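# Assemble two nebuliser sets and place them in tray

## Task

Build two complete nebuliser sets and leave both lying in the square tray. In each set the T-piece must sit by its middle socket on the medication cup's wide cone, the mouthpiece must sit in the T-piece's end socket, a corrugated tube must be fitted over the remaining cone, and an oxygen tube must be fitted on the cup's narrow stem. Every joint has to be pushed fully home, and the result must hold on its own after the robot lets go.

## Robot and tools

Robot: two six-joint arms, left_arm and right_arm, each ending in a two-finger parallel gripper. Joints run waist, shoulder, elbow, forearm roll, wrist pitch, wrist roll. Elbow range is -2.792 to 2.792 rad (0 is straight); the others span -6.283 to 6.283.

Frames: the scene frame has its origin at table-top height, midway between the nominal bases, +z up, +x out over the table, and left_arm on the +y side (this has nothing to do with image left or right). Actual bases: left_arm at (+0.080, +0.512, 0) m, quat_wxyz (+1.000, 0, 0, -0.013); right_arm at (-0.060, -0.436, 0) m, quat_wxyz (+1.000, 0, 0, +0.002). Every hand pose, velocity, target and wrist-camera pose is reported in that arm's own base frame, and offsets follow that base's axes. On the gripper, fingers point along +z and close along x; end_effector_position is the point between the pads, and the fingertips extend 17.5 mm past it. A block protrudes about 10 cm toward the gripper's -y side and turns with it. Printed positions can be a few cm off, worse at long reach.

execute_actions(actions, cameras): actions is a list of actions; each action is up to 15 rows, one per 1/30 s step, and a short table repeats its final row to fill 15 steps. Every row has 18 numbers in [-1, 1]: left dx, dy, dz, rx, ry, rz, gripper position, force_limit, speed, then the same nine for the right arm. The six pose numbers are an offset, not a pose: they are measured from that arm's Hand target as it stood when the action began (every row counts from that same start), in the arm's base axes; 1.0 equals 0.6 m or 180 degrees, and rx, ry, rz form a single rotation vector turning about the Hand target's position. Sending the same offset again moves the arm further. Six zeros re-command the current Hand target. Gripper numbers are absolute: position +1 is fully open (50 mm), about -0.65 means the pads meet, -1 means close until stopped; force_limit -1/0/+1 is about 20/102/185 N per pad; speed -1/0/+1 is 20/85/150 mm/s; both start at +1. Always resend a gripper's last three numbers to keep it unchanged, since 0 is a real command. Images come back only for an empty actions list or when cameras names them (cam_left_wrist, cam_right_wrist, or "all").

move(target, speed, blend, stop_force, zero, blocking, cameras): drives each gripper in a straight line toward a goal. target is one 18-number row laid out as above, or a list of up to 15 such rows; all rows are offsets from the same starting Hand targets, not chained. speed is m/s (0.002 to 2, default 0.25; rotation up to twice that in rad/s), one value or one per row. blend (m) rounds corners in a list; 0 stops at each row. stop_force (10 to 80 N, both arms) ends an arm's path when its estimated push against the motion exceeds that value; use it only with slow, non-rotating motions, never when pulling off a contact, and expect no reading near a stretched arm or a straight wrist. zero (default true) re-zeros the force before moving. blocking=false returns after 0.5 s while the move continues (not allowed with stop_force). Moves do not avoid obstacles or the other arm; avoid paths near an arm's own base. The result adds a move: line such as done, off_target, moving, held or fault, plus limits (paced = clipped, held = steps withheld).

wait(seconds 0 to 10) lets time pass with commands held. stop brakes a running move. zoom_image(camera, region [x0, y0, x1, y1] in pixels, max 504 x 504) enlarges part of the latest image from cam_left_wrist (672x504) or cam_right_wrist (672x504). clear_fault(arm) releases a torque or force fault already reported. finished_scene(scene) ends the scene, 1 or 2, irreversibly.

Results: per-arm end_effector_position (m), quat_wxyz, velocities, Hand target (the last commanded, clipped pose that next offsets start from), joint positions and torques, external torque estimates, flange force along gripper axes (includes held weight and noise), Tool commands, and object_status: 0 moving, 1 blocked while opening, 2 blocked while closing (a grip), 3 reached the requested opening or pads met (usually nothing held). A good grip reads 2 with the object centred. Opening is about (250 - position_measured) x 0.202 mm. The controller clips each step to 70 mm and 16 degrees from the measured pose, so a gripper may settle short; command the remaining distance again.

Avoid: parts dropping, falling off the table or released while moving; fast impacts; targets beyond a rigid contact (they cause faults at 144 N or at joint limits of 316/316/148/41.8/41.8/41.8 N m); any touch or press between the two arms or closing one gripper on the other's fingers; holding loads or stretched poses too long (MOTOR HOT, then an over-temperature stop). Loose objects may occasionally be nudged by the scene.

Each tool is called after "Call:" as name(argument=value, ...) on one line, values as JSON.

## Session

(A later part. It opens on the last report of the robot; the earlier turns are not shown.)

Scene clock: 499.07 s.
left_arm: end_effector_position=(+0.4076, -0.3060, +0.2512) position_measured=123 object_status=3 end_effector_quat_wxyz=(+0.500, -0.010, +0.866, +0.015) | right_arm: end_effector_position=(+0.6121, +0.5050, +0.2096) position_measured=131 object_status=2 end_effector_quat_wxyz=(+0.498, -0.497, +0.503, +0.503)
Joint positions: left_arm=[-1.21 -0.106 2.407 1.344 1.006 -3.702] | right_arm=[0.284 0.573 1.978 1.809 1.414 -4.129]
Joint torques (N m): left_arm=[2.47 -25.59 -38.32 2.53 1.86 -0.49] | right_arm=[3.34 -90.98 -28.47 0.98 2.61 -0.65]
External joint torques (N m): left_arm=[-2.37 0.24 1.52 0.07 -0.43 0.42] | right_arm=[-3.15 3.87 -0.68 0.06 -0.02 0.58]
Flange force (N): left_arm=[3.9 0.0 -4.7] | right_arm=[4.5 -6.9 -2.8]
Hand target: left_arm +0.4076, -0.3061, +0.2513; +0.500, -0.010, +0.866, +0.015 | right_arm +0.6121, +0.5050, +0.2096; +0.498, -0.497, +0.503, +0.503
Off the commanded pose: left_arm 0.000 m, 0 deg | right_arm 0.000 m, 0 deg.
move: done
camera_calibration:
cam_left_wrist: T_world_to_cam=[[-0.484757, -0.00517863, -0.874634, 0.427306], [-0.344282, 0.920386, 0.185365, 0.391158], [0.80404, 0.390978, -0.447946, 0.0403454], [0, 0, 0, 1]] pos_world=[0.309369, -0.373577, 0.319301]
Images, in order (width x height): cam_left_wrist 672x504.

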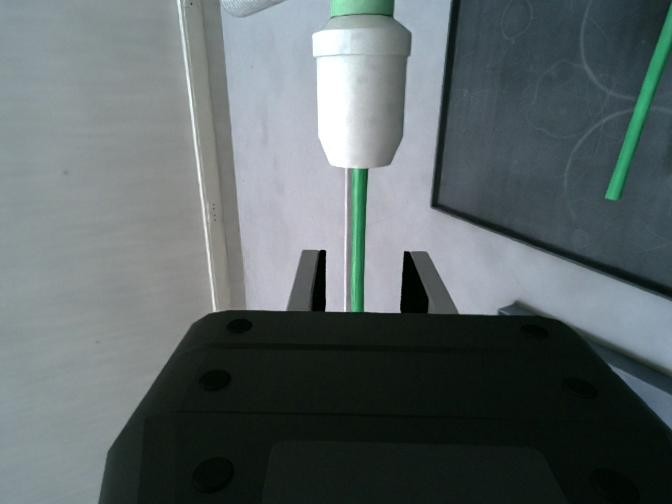

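Call:
move(target=[[0.02,0,0.1062,-0.0137,0.3330,-0.0003,1.0,-0.4,-0.6,0,0,0,0,0,0,-1,0,-0.8],[0.1232,-0.0895,0.1062,-0.0137,0.3330,-0.0003,1.0,-0.4,-0.6,0,0,0,0,0,0,-1,0,-0.8]], speed=[0.3,0.2], blend=[0.01,0], cameras=["all"])

Scene clock: 501.93 s.
left_arm: end_effector_position=(+0.4815, -0.3598, +0.3150) position_measured=3 object_status=3 end_effector_quat_wxyz=(+0.001, -0.011, +1.000, +0.000) | right_arm: end_effector_position=(+0.6121, +0.5050, +0.2096) position_measured=131 object_status=2 end_effector_quat_wxyz=(+0.498, -0.497, +0.503, +0.503)
Joint positions: left_arm=[-0.699 0.105 1.763 0.001 1.272 -2.293] | right_arm=[0.284 0.573 1.978 1.809 1.414 -4.129]
Joint torques (N m): left_arm=[2.26 -52.83 -44.07 4.06 0.34 -0.41] | right_arm=[2.7 -90.96 -28.5 0.91 2.59 -0.69]
External joint torques (N m): left_arm=[-2.18 -1.38 1.52 0.12 -0.4 0.41] | right_arm=[-2.62 3.87 -0.68 0.14 0 0.61]
Flange force (N): left_arm=[5.8 0.8 2.1] | right_arm=[4.5 -6.6 -1.9]
Hand target: left_arm +0.4816, -0.3598, +0.3150; +0.001, -0.011, +1.000, +0.000 | right_arm +0.6121, +0.5050, +0.2096; +0.498, -0.497, +0.503, +0.503
Off the commanded pose: left_arm 0.000 m, 0 deg | right_arm 0.000 m, 0 deg.
move: done
camera_calibration:
cam_left_wrist: T_world_to_cam=[[-0.999512, -0.0256501, -0.017827, 0.489252], [-0.0303294, 0.933463, 0.357389, 0.253564], [0.0074738, 0.357755, -0.933786, 0.555103], [0, 0, 0, 1]] pos_world=[0.492555, -0.422734, 0.436448]
cam_right_wrist: T_world_to_cam=[[-0.000754707, 0.000826614, -0.999999, 0.215547], [-0.935254, -0.353977, 0.00041324, 0.765516], [-0.353977, 0.935254, 0.00104024, -0.124444], [0, 0, 0, 1]] pos_world=[0.672065, 0.387184, 0.21536]

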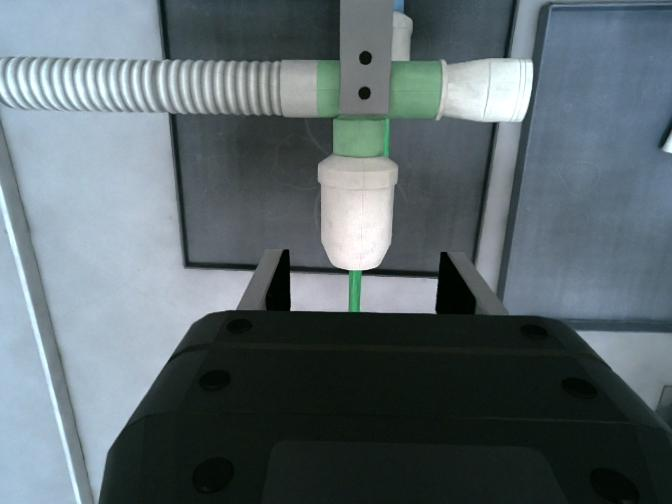

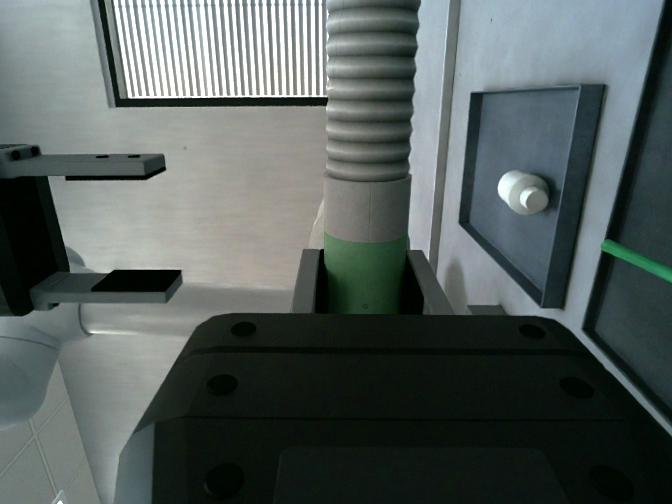

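Call:
move(target=[[0,0,-0.1662,0,0,0,1.0,-0.4,-0.6,0,0,0,0,0,0,-1,0,-0.8],[0,0,-0.1662,0,0,0,-1,-0.4,-0.8,0,0,0,0,0,0,-1,0,-0.8]], speed=[0.08,0.05], cameras=["all"])

Scene clock: 504.47 s.
left_arm: end_effector_position=(+0.4816, -0.3598, +0.2152) position_measured=68 object_status=2 end_effector_quat_wxyz=(+0.001, -0.011, +1.000, +0.000) | right_arm: end_effector_position=(+0.6121, +0.5050, +0.2096) position_measured=131 object_status=2 end_effector_quat_wxyz=(+0.498, -0.497, +0.503, +0.503)
Joint positions: left_arm=[-0.699 0.168 1.882 0.001 1.089 -2.293] | right_arm=[0.284 0.573 1.978 1.809 1.414 -4.129]
Joint torques (N m): left_arm=[0.44 -56.19 -39.59 3.06 0.89 -0.27] | right_arm=[2.1 -90.94 -30.4 1.93 2.25 -0.7]
External joint torques (N m): left_arm=[-0.56 -0.4 0.46 0.78 -0.96 0.27] | right_arm=[-1.99 3.94 1.3 -0.88 0.34 0.62]
Flange force (N): left_arm=[1.7 0.7 2.0] | right_arm=[4.8 -3.2 -3.8]
Hand target: left_arm +0.4816, -0.3598, +0.2153; +0.001, -0.011, +1.000, +0.000 | right_arm +0.6121, +0.5050, +0.2096; +0.498, -0.497, +0.503, +0.503
Off the commanded pose: left_arm 0.000 m, 0 deg | right_arm 0.000 m, 0 deg.
move: done
camera_calibration:
cam_left_wrist: T_world_to_cam=[[-0.999508, -0.0257114, -0.0179559, 0.48749], [-0.0304327, 0.933462, 0.357384, 0.289247], [0.00757233, 0.357755, -0.933785, 0.461956], [0, 0, 0, 1]] pos_world=[0.492554, -0.422734, 0.336749]
cam_right_wrist: T_world_to_cam=[[-0.000754707, 0.000826614, -0.999999, 0.215547], [-0.935254, -0.353977, 0.00041324, 0.765516], [-0.353977, 0.935254, 0.00104024, -0.124444], [0, 0, 0, 1]] pos_world=[0.672065, 0.387184, 0.21536]

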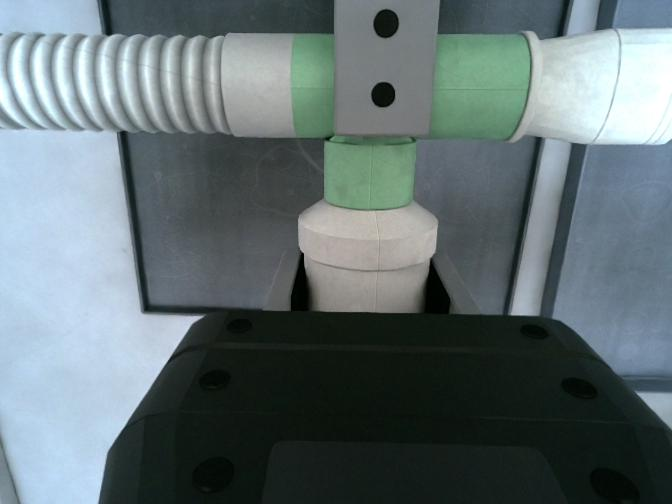

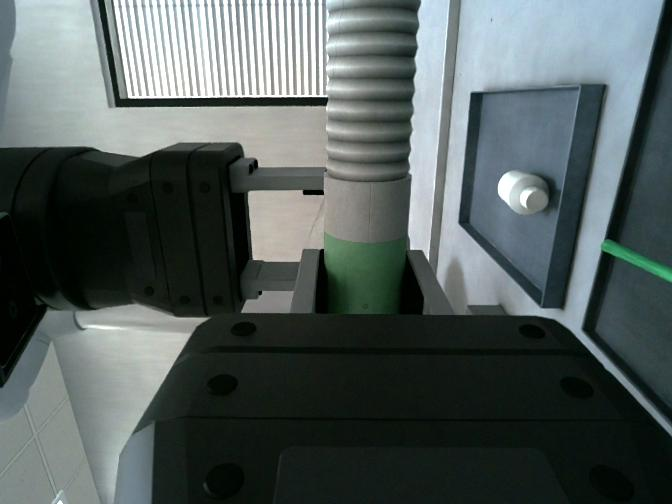

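Call:
move(target=[[0,0,0,0,0,0,-1,-0.4,-0.8,0,0,0,0,0,0,0.5,0,-0.8],[0,0,0,0,0,0,-1,-0.4,-0.8,0,-0.2,0,0,0,0,0.5,0,-0.8],[0,0,0,0,0,0,-1,-0.4,-0.8,0,-0.567,0,0,0,0,0.5,0,-0.8]], speed=[0.05,0.12,0.25], blend=[0,0.02,0], cameras=["all"])

Scene clock: 507.43 s.
left_arm: end_effector_position=(+0.4816, -0.3598, +0.2153) position_measured=68 object_status=2 end_effector_quat_wxyz=(+0.001, -0.011, +1.000, +0.000) | right_arm: end_effector_position=(+0.6121, +0.1648, +0.2096) position_measured=78 object_status=3 end_effector_quat_wxyz=(+0.498, -0.497, +0.503, +0.503)
Joint positions: left_arm=[-0.699 0.168 1.882 0.001 1.089 -2.293] | right_arm=[-0.258 0.549 2.026 1.352 1.708 -4.15]
Joint torques (N m): left_arm=[2.21 -56.84 -41.09 3.75 0.33 -0.41] | right_arm=[3.74 -86 -25.46 1.91 2.55 -0.68]
External joint torques (N m): left_arm=[-2.28 -0.34 1.85 0.11 -0.39 0.41] | right_arm=[-3.81 3.48 -1.25 0.23 0.07 0.6]
Flange force (N): left_arm=[5.2 0.1 2.4] | right_arm=[3.9 -5.0 -6.9]
Hand target: left_arm +0.4816, -0.3598, +0.2153; +0.001, -0.011, +1.000, +0.000 | right_arm +0.6121, +0.1648, +0.2096; +0.498, -0.497, +0.503, +0.503
Off the commanded pose: left_arm 0.000 m, 0 deg | right_arm 0.000 m, 0 deg.
move: done
camera_calibration:
cam_left_wrist: T_world_to_cam=[[-0.999508, -0.0257092, -0.0179524, 0.48749], [-0.0304287, 0.933495, 0.357297, 0.289289], [0.00757266, 0.357667, -0.933818, 0.46193], [0, 0, 0, 1]] pos_world=[0.492554, -0.422734, 0.336749]
cam_right_wrist: T_world_to_cam=[[-0.000754707, 0.000826614, -0.999999, 0.215828], [-0.935254, -0.353977, 0.00041324, 0.645], [-0.353977, 0.935254, 0.00104024, 0.193694], [0, 0, 0, 1]] pos_world=[0.671965, 0.0469843, 0.21536]

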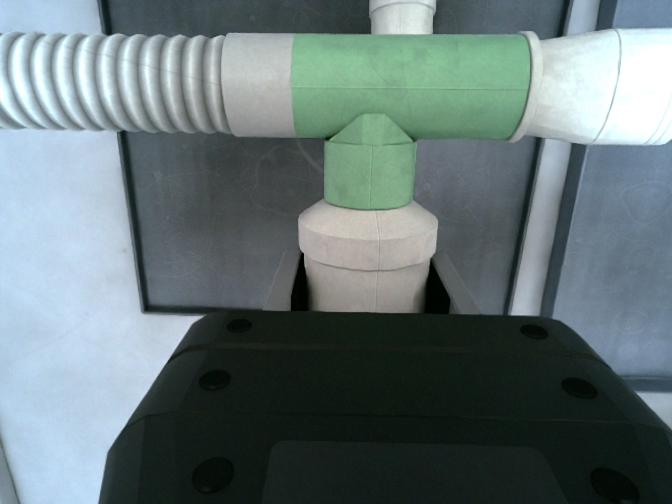

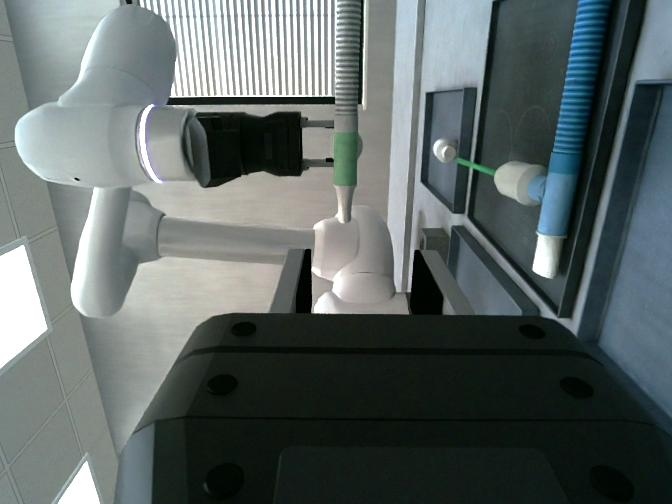

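Call:
move(target=[[0,0,0.1078,0,0,0,-1,-0.4,-0.8,0,0,0,0,0,0,0.5,0,-0.8],[0.05,0.04,0.1078,0,0,-0.5,-1,-0.4,-0.8,0,0,0,0,0,0,0.5,0,-0.8],[0.0977,0.0868,0.1078,0,0,-0.999,-1,-0.4,-0.8,0,0,0,0,0,0,0.5,0,-0.8]], speed=[0.12,0.3,0.3], blend=[0.02,0.02,0], cameras=["all"])

Scene clock: 514.60 s.
left_arm: end_effector_position=(+0.5402, -0.3077, +0.2799) position_measured=68 object_status=2 end_effector_quat_wxyz=(+0.000, +1.000, +0.013, -0.001) | right_arm: end_effector_position=(+0.6121, +0.1648, +0.2096) position_measured=78 object_status=3 end_effector_quat_wxyz=(+0.498, -0.497, +0.503, +0.503)
Joint positions: left_arm=[-0.573 0.157 1.769 0 1.217 0.972] | right_arm=[-0.258 0.549 2.026 1.352 1.708 -4.15]
Joint torques (N m): left_arm=[2.14 -57.7 -43.24 4.09 0.41 -0.41] | right_arm=[3.43 -86.2 -25.88 1.93 2.57 -0.72]
External joint torques (N m): left_arm=[-2.01 -1.04 1.81 0.1 -0.36 0.4] | right_arm=[-3.31 3.5 -0.8 0.19 0.06 0.64]
Flange force (N): left_arm=[-5.7 -0.5 2.3] | right_arm=[4.0 -4.3 -6.0]
Hand target: left_arm +0.5402, -0.3077, +0.2799; +0.000, +1.000, +0.013, -0.001 | right_arm +0.6121, +0.1648, +0.2096; +0.498, -0.497, +0.503, +0.503
Off the commanded pose: left_arm 0.000 m, 0 deg | right_arm 0.000 m, 0 deg.
move: done
camera_calibration:
cam_left_wrist: T_world_to_cam=[[0.999424, 0.0288126, -0.0179219, -0.514384], [0.0333166, -0.93337, 0.357366, -0.38955], [-0.00643112, -0.357757, -0.933793, 0.290702], [0, 0, 0, 1]] pos_world=[0.528936, -0.244773, 0.401449]
cam_right_wrist: T_world_to_cam=[[-0.000754707, 0.000826614, -0.999999, 0.215828], [-0.935254, -0.353977, 0.00041324, 0.645093], [-0.353977, 0.935254, 0.00104024, 0.193729], [0, 0, 0, 1]] pos_world=[0.672065, 0.0469843, 0.21536]

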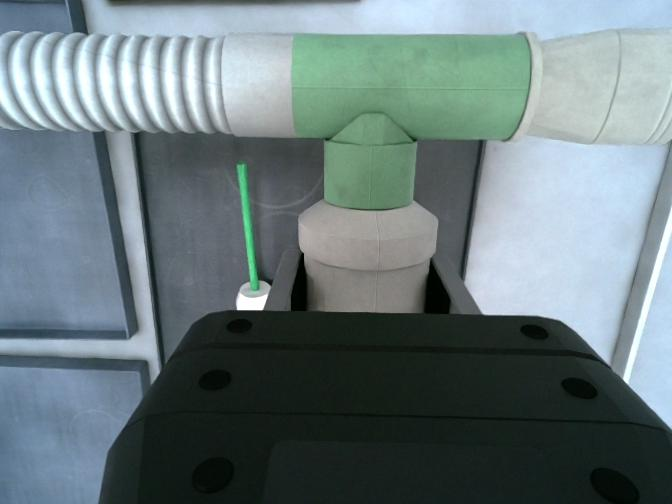

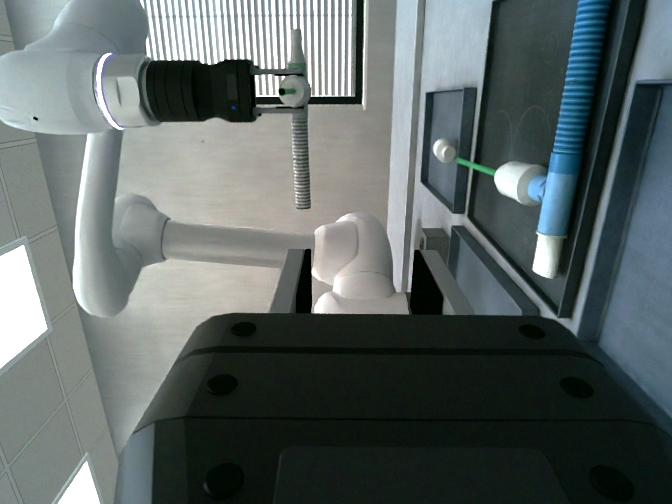

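Call:
move(target=[[0,0,-0.18,-0.0611,0,0,-1,-0.4,-0.8,0,0,0,0,0,0,0.5,0,-0.8],[0,0,-0.375,-0.0611,0,0,-1,-0.4,-0.8,0,0,0,0,0,0,0.5,0,-0.8]], speed=[0.2,0.1], blend=[0.02,0], cameras=["all"])

Scene clock: 517.00 s.
left_arm: end_effector_position=(+0.5402, -0.3077, +0.0549) position_measured=68 object_status=2 end_effector_quat_wxyz=(+0.095, +0.995, +0.013, -0.002) | right_arm: end_effector_position=(+0.6121, +0.1648, +0.2096) position_measured=78 object_status=3 end_effector_quat_wxyz=(+0.498, -0.497, +0.503, +0.503)
Joint positions: left_arm=[-0.495 0.334 2.029 -0.262 0.705 1.245] | right_arm=[-0.258 0.549 2.026 1.352 1.708 -4.15]
Joint torques (N m): left_arm=[2.18 -64.9 -32.02 2.58 0.23 -0.41] | right_arm=[3.22 -86.34 -25.7 1.99 2.56 -0.74]
External joint torques (N m): left_arm=[-2.01 -0.57 1.54 0.1 -0.38 0.41] | right_arm=[-3.14 3.89 -0.89 0.13 0.07 0.67]
Flange force (N): left_arm=[-5.0 0.4 1.3] | right_arm=[4.5 -5.0 -5.9]
Hand target: left_arm +0.5402, -0.3077, +0.0549; +0.095, +0.995, +0.013, -0.002 | right_arm +0.6121, +0.1648, +0.2096; +0.498, -0.497, +0.503, +0.503
Off the commanded pose: left_arm 0.000 m, 0 deg | right_arm 0.000 m, 0 deg.
move: done
camera_calibration:
cam_left_wrist: T_world_to_cam=[[0.999424, 0.0248643, -0.023086, -0.519349], [0.0333142, -0.848097, 0.528792, -0.292269], [-0.00643115, -0.529257, -0.848437, 0.0231508], [0, 0, 0, 1]] pos_world=[0.528936, -0.222707, 0.162202]
cam_right_wrist: T_world_to_cam=[[-0.000754707, 0.000826614, -0.999999, 0.215828], [-0.935254, -0.353977, 0.00041324, 0.645093], [-0.353977, 0.935254, 0.00104024, 0.193729], [0, 0, 0, 1]] pos_world=[0.672065, 0.0469843, 0.21536]

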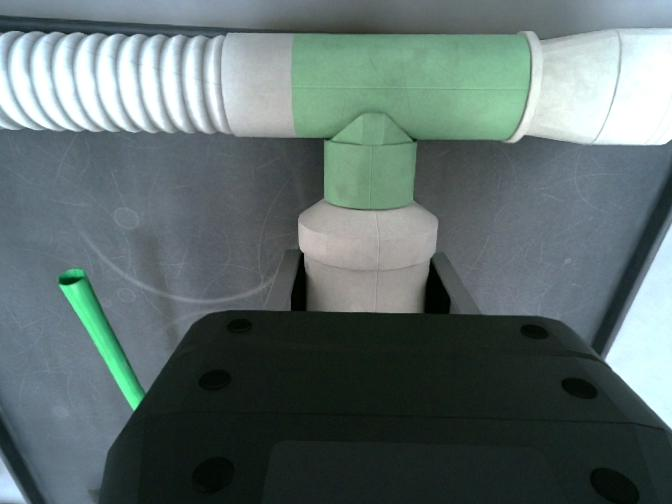

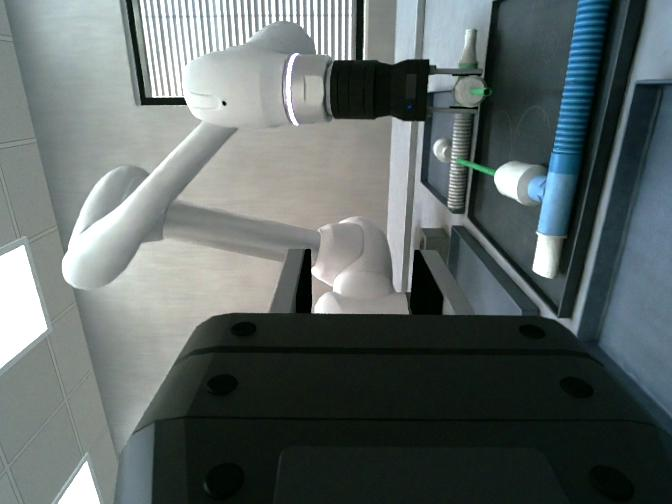

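Call:
zoom_image(camera="cam_left_wrist", region=[0, 0, 300, 160])

Call:
zoom_image(camera="cam_left_wrist", region=[480, 0, 672, 160])

Call:
zoom_image(camera="cam_right_wrist", region=[400, 0, 580, 250])

Scaled by 1.680 from the camera's 672x504 image, which has a finer 960x720 frame.

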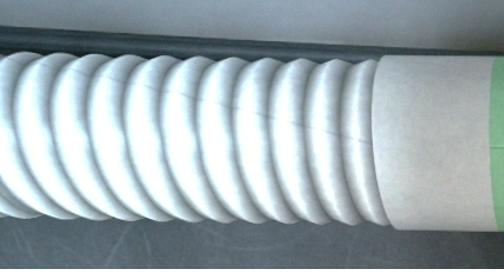

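Scaled by 2.625 from the camera's 672x504 image, which has a finer 960x720 frame.

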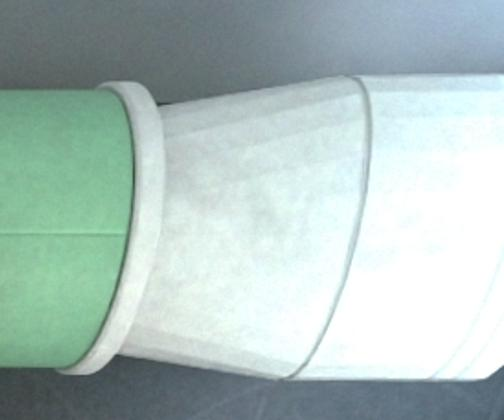

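Scaled by 2.016 from the camera's 672x504 image, which has a finer 960x720 frame.

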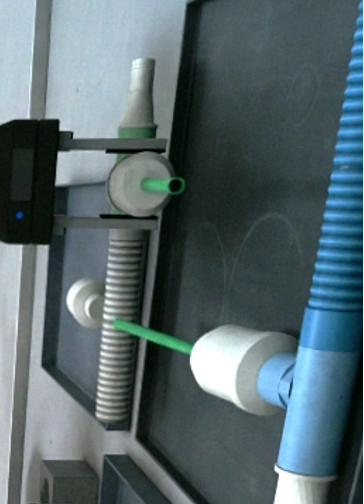

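Call:
move(target=[0,-0.0283,0,0,0,0,-1,-0.4,-0.8,0,0,0,0,0,0,0.5,0,-0.8], speed=0.06, cameras=["all"])

Call:
zoom_image(camera="cam_left_wrist", region=[0, 0, 336, 160])

Call:
zoom_image(camera="cam_left_wrist", region=[336, 0, 672, 160])

Scene clock: 520.73 s.
left_arm: end_effector_position=(+0.5402, -0.3247, +0.0549) position_measured=68 object_status=2 end_effector_quat_wxyz=(+0.095, +0.995, +0.013, -0.002) | right_arm: end_effector_position=(+0.6121, +0.1648, +0.2096) position_measured=78 object_status=3 end_effector_quat_wxyz=(+0.498, -0.497, +0.503, +0.503)
Joint positions: left_arm=[-0.519 0.343 2.015 -0.259 0.705 1.217] | right_arm=[-0.258 0.549 2.026 1.352 1.708 -4.15]
Joint torques (N m): left_arm=[2.23 -65.93 -32.17 2.6 0.3 -0.4] | right_arm=[3.27 -86.09 -25.94 1.89 2.51 -0.71]
External joint torques (N m): left_arm=[-2.05 -1.04 1.42 0.1 -0.48 0.4] | right_arm=[-3.26 3.73 -0.65 0.23 0.11 0.63]
Flange force (N): left_arm=[-5.4 0.2 0.7] | right_arm=[4.3 -4.3 -5.8]
Hand target: left_arm +0.5402, -0.3247, +0.0549; +0.095, +0.995, +0.013, -0.002 | right_arm +0.6121, +0.1648, +0.2096; +0.498, -0.497, +0.503, +0.503
Off the commanded pose: left_arm 0.000 m, 0 deg | right_arm 0.000 m, 0 deg.
move: done
camera_calibration:
cam_left_wrist: T_world_to_cam=[[0.999424, 0.0248643, -0.023086, -0.518926], [0.0333142, -0.848097, 0.528792, -0.306687], [-0.00643115, -0.529257, -0.848437, 0.0141534], [0, 0, 0, 1]] pos_world=[0.528936, -0.239707, 0.162202]
cam_right_wrist: T_world_to_cam=[[-0.000754707, 0.000826614, -0.999999, 0.215828], [-0.935254, -0.353977, 0.00041324, 0.645093], [-0.353977, 0.935254, 0.00104024, 0.193729], [0, 0, 0, 1]] pos_world=[0.672065, 0.0469843, 0.21536]

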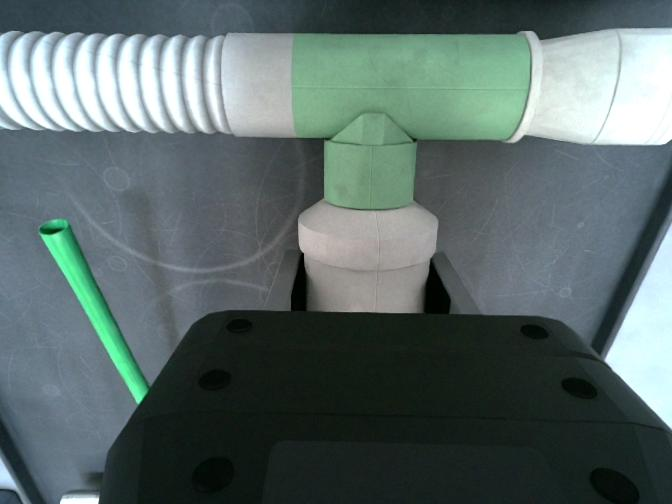

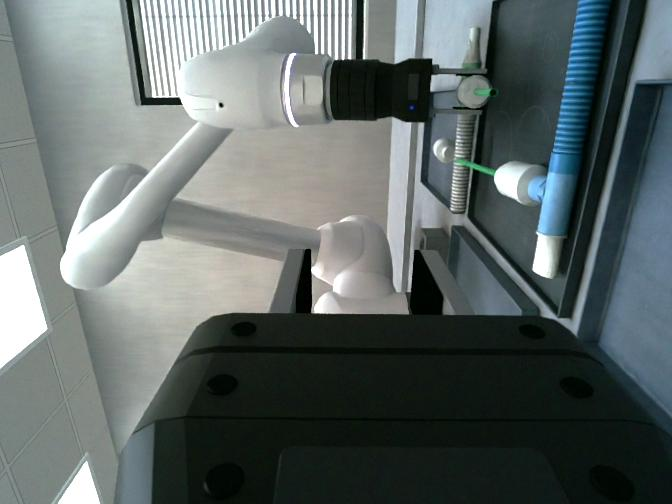

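Scaled by 1.500 from the camera's 672x504 image, which has a finer 960x720 frame.

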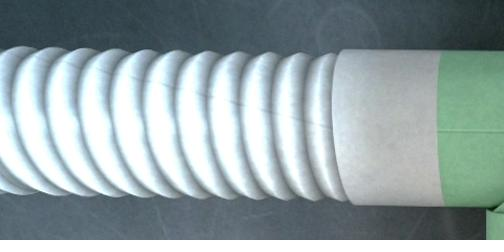

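Scaled by 1.500 from the camera's 672x504 image, which has a finer 960x720 frame.

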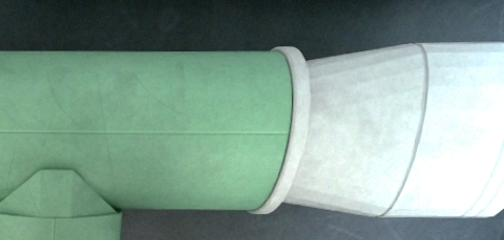

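Call:
move(target=[0,0,-0.047,0,0,0,-1,-0.4,-0.8,0,0,0,0,0,0,0.5,0,-0.8], speed=0.015, stop_force=10, cameras=["all"])

Scene clock: 523.03 s.
left_arm: end_effector_position=(+0.5403, -0.3248, +0.0322) position_measured=68 object_status=2 end_effector_quat_wxyz=(+0.096, +0.995, +0.013, -0.002) | right_arm: end_effector_position=(+0.6121, +0.1648, +0.2096) position_measured=78 object_status=3 end_effector_quat_wxyz=(+0.498, -0.497, +0.503, +0.503)
Joint positions: left_arm=[-0.52 0.373 2.028 -0.272 0.664 1.234] | right_arm=[-0.258 0.549 2.026 1.352 1.708 -4.15]
Joint torques (N m): left_arm=[3.29 -54.35 -22.33 3.32 0.08 -0.33] | right_arm=[3.55 -86.15 -25.73 1.98 2.52 -0.63]
External joint torques (N m): left_arm=[-2.95 -13.79 -6.8 -0.74 -0.23 0.33] | right_arm=[-3.54 3.49 -0.89 0.15 0.1 0.55]
Flange force (N): left_arm=[-5.9 5.7 -20.0] | right_arm=[4.1 -4.3 -6.4]
Hand target: left_arm +0.5403, -0.3248, +0.0322; +0.096, +0.995, +0.013, -0.002 (not the last commanded pose) | right_arm +0.6121, +0.1648, +0.2096; +0.498, -0.497, +0.503, +0.503
Off the commanded pose: left_arm 0.005 m, 0 deg | right_arm 0.000 m, 0 deg.
move: contact (left_arm)
camera_calibration:
cam_left_wrist: T_world_to_cam=[[0.999429, 0.0248765, -0.0228684, -0.51958], [0.0332108, -0.847978, 0.528989, -0.294661], [-0.0062325, -0.529447, -0.84832, -0.00541103], [0, 0, 0, 1]] pos_world=[0.529035, -0.239806, 0.139401]
cam_right_wrist: T_world_to_cam=[[-0.000754707, 0.000826614, -0.999999, 0.215828], [-0.935254, -0.353977, 0.00041324, 0.645093], [-0.353977, 0.935254, 0.00104024, 0.193729], [0, 0, 0, 1]] pos_world=[0.672065, 0.0469843, 0.21536]

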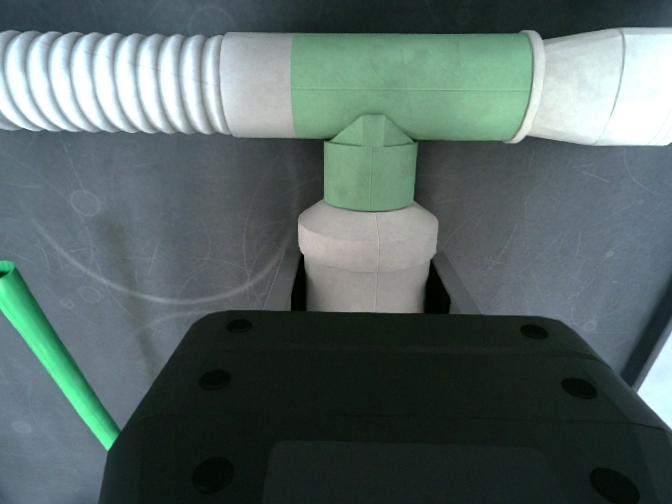

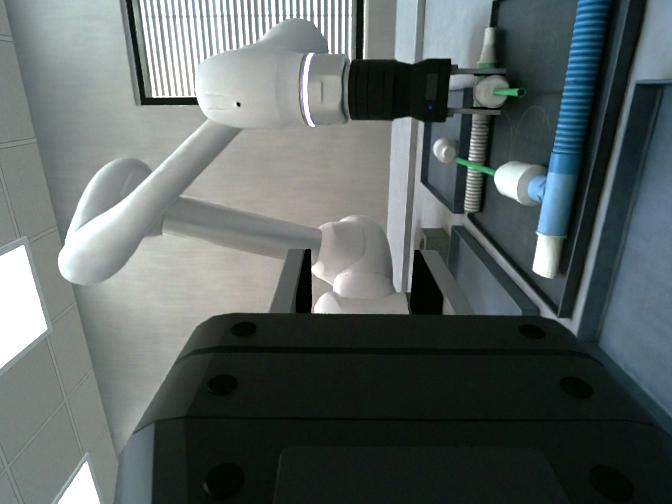

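Call:
move(target=[[0,0,0.0018,0,0,0,-1,-0.4,-0.8,0,0,0,0,0,0,0.5,0,-0.8],[0,0,0.0018,0,0,0,0.8,-0.4,-1,0,0,0,0,0,0,0.5,0,-0.8],[0,0.0255,0.131,0,0,0,0.8,-0.4,-1,0,0,0,0,0,0,0.5,0,-0.8]], speed=[0.02,0.02,0.08], cameras=["all"])

Scene clock: 525.90 s.
left_arm: end_effector_position=(+0.5403, -0.3095, +0.1108) position_measured=32 object_status=3 end_effector_quat_wxyz=(+0.096, +0.995, +0.013, -0.002) | right_arm: end_effector_position=(+0.6121, +0.1648, +0.2096) position_measured=78 object_status=3 end_effector_quat_wxyz=(+0.498, -0.497, +0.503, +0.503)
Joint positions: left_arm=[-0.497 0.268 1.989 -0.235 0.807 1.204] | right_arm=[-0.258 0.549 2.026 1.352 1.708 -4.15]
Joint torques (N m): left_arm=[2.34 -61.54 -35.26 2.89 0.24 -0.39] | right_arm=[3.38 -85.96 -25.92 1.98 2.58 -0.69]
External joint torques (N m): left_arm=[-2.28 -0.63 1.34 0.08 -0.42 0.38] | right_arm=[-3.25 3.4 -0.69 0.13 0.05 0.61]
Flange force (N): left_arm=[-4.9 0.9 1.5] | right_arm=[3.9 -4.0 -5.8]
Hand target: left_arm +0.5403, -0.3095, +0.1108; +0.096, +0.995, +0.013, -0.002 | right_arm +0.6121, +0.1648, +0.2096; +0.498, -0.497, +0.503, +0.503
Off the commanded pose: left_arm 0.000 m, 0 deg | right_arm 0.000 m, 0 deg.
move: done
camera_calibration:
cam_left_wrist: T_world_to_cam=[[0.99943, 0.0249282, -0.0227829, -0.518168], [0.0332094, -0.847977, 0.528992, -0.323318], [-0.00613252, -0.529447, -0.848321, 0.0693992], [0, 0, 0, 1]] pos_world=[0.529035, -0.224506, 0.2181]
cam_right_wrist: T_world_to_cam=[[-0.000754707, 0.000826614, -0.999999, 0.215828], [-0.935254, -0.353977, 0.00041324, 0.645093], [-0.353977, 0.935254, 0.00104024, 0.193729], [0, 0, 0, 1]] pos_world=[0.672065, 0.0469843, 0.21536]

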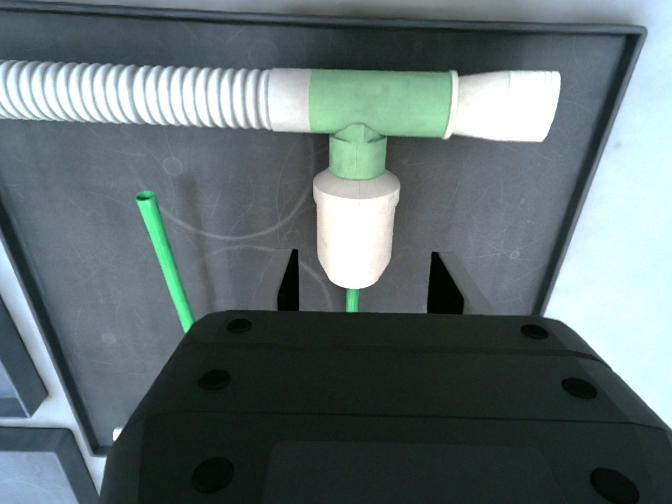

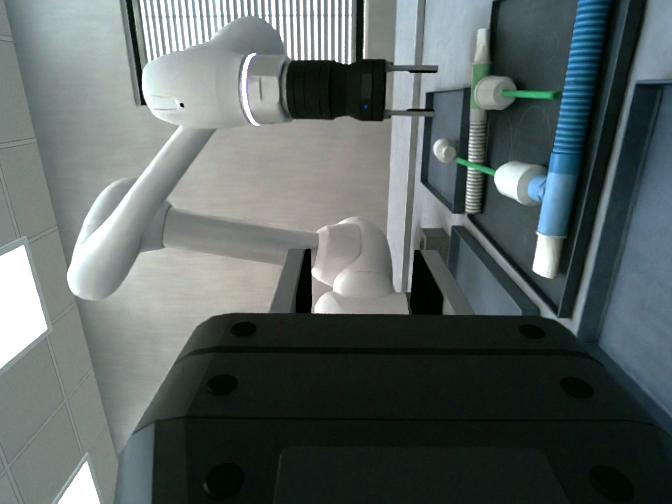

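Call:
move(target=[-0.03,-0.05,0.4,0.0611,0,0,0.8,-0.4,-1,0,0,0,0,0,0,0.5,0,-0.8], speed=0.25, cameras=["cam_left_wrist"])

Scene clock: 527.43 s.
left_arm: end_effector_position=(+0.5222, -0.3394, +0.3508) position_measured=32 object_status=3 end_effector_quat_wxyz=(+0.000, +1.000, +0.013, -0.001) | right_arm: end_effector_position=(+0.6121, +0.1648, +0.2096) position_measured=78 object_status=3 end_effector_quat_wxyz=(+0.498, -0.497, +0.503, +0.503)
Joint positions: left_arm=[-0.632 0.126 1.673 0 1.344 0.914] | right_arm=[-0.258 0.549 2.026 1.352 1.708 -4.15]
Joint torques (N m): left_arm=[2.43 -55.49 -44.61 4.26 0.47 -0.42] | right_arm=[3.14 -85.74 -25.9 1.93 2.55 -0.67]
External joint torques (N m): left_arm=[-2.27 -0.81 1.57 0.1 -0.43 0.42] | right_arm=[-3.05 3.37 -0.7 0.2 0.08 0.59]
Flange force (N): left_arm=[-5.3 0.0 2.7] | right_arm=[3.9 -4.1 -5.5]
Hand target: left_arm +0.5223, -0.3395, +0.3508; +0.000, +1.000, +0.013, -0.001 | right_arm +0.6121, +0.1648, +0.2096; +0.498, -0.497, +0.503, +0.503
Off the commanded pose: left_arm 0.000 m, 0 deg | right_arm 0.000 m, 0 deg.
move: done
camera_calibration:
cam_left_wrist: T_world_to_cam=[[0.999426, 0.0289109, -0.0176466, -0.494413], [0.0333114, -0.933287, 0.357583, -0.443955], [-0.00613133, -0.357965, -0.933715, 0.345203], [0, 0, 0, 1]] pos_world=[0.511035, -0.276473, 0.472347]
Images, in order (width x height): cam_left_wrist 672x504.

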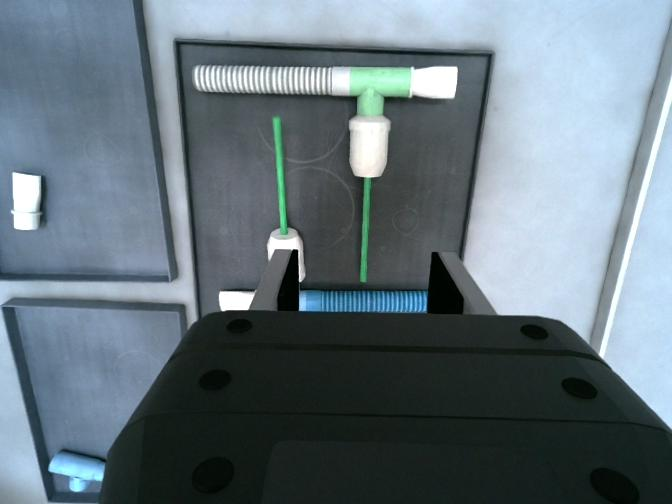

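Call:
finished_scene(scene=1)

The scene is finished: the task was done.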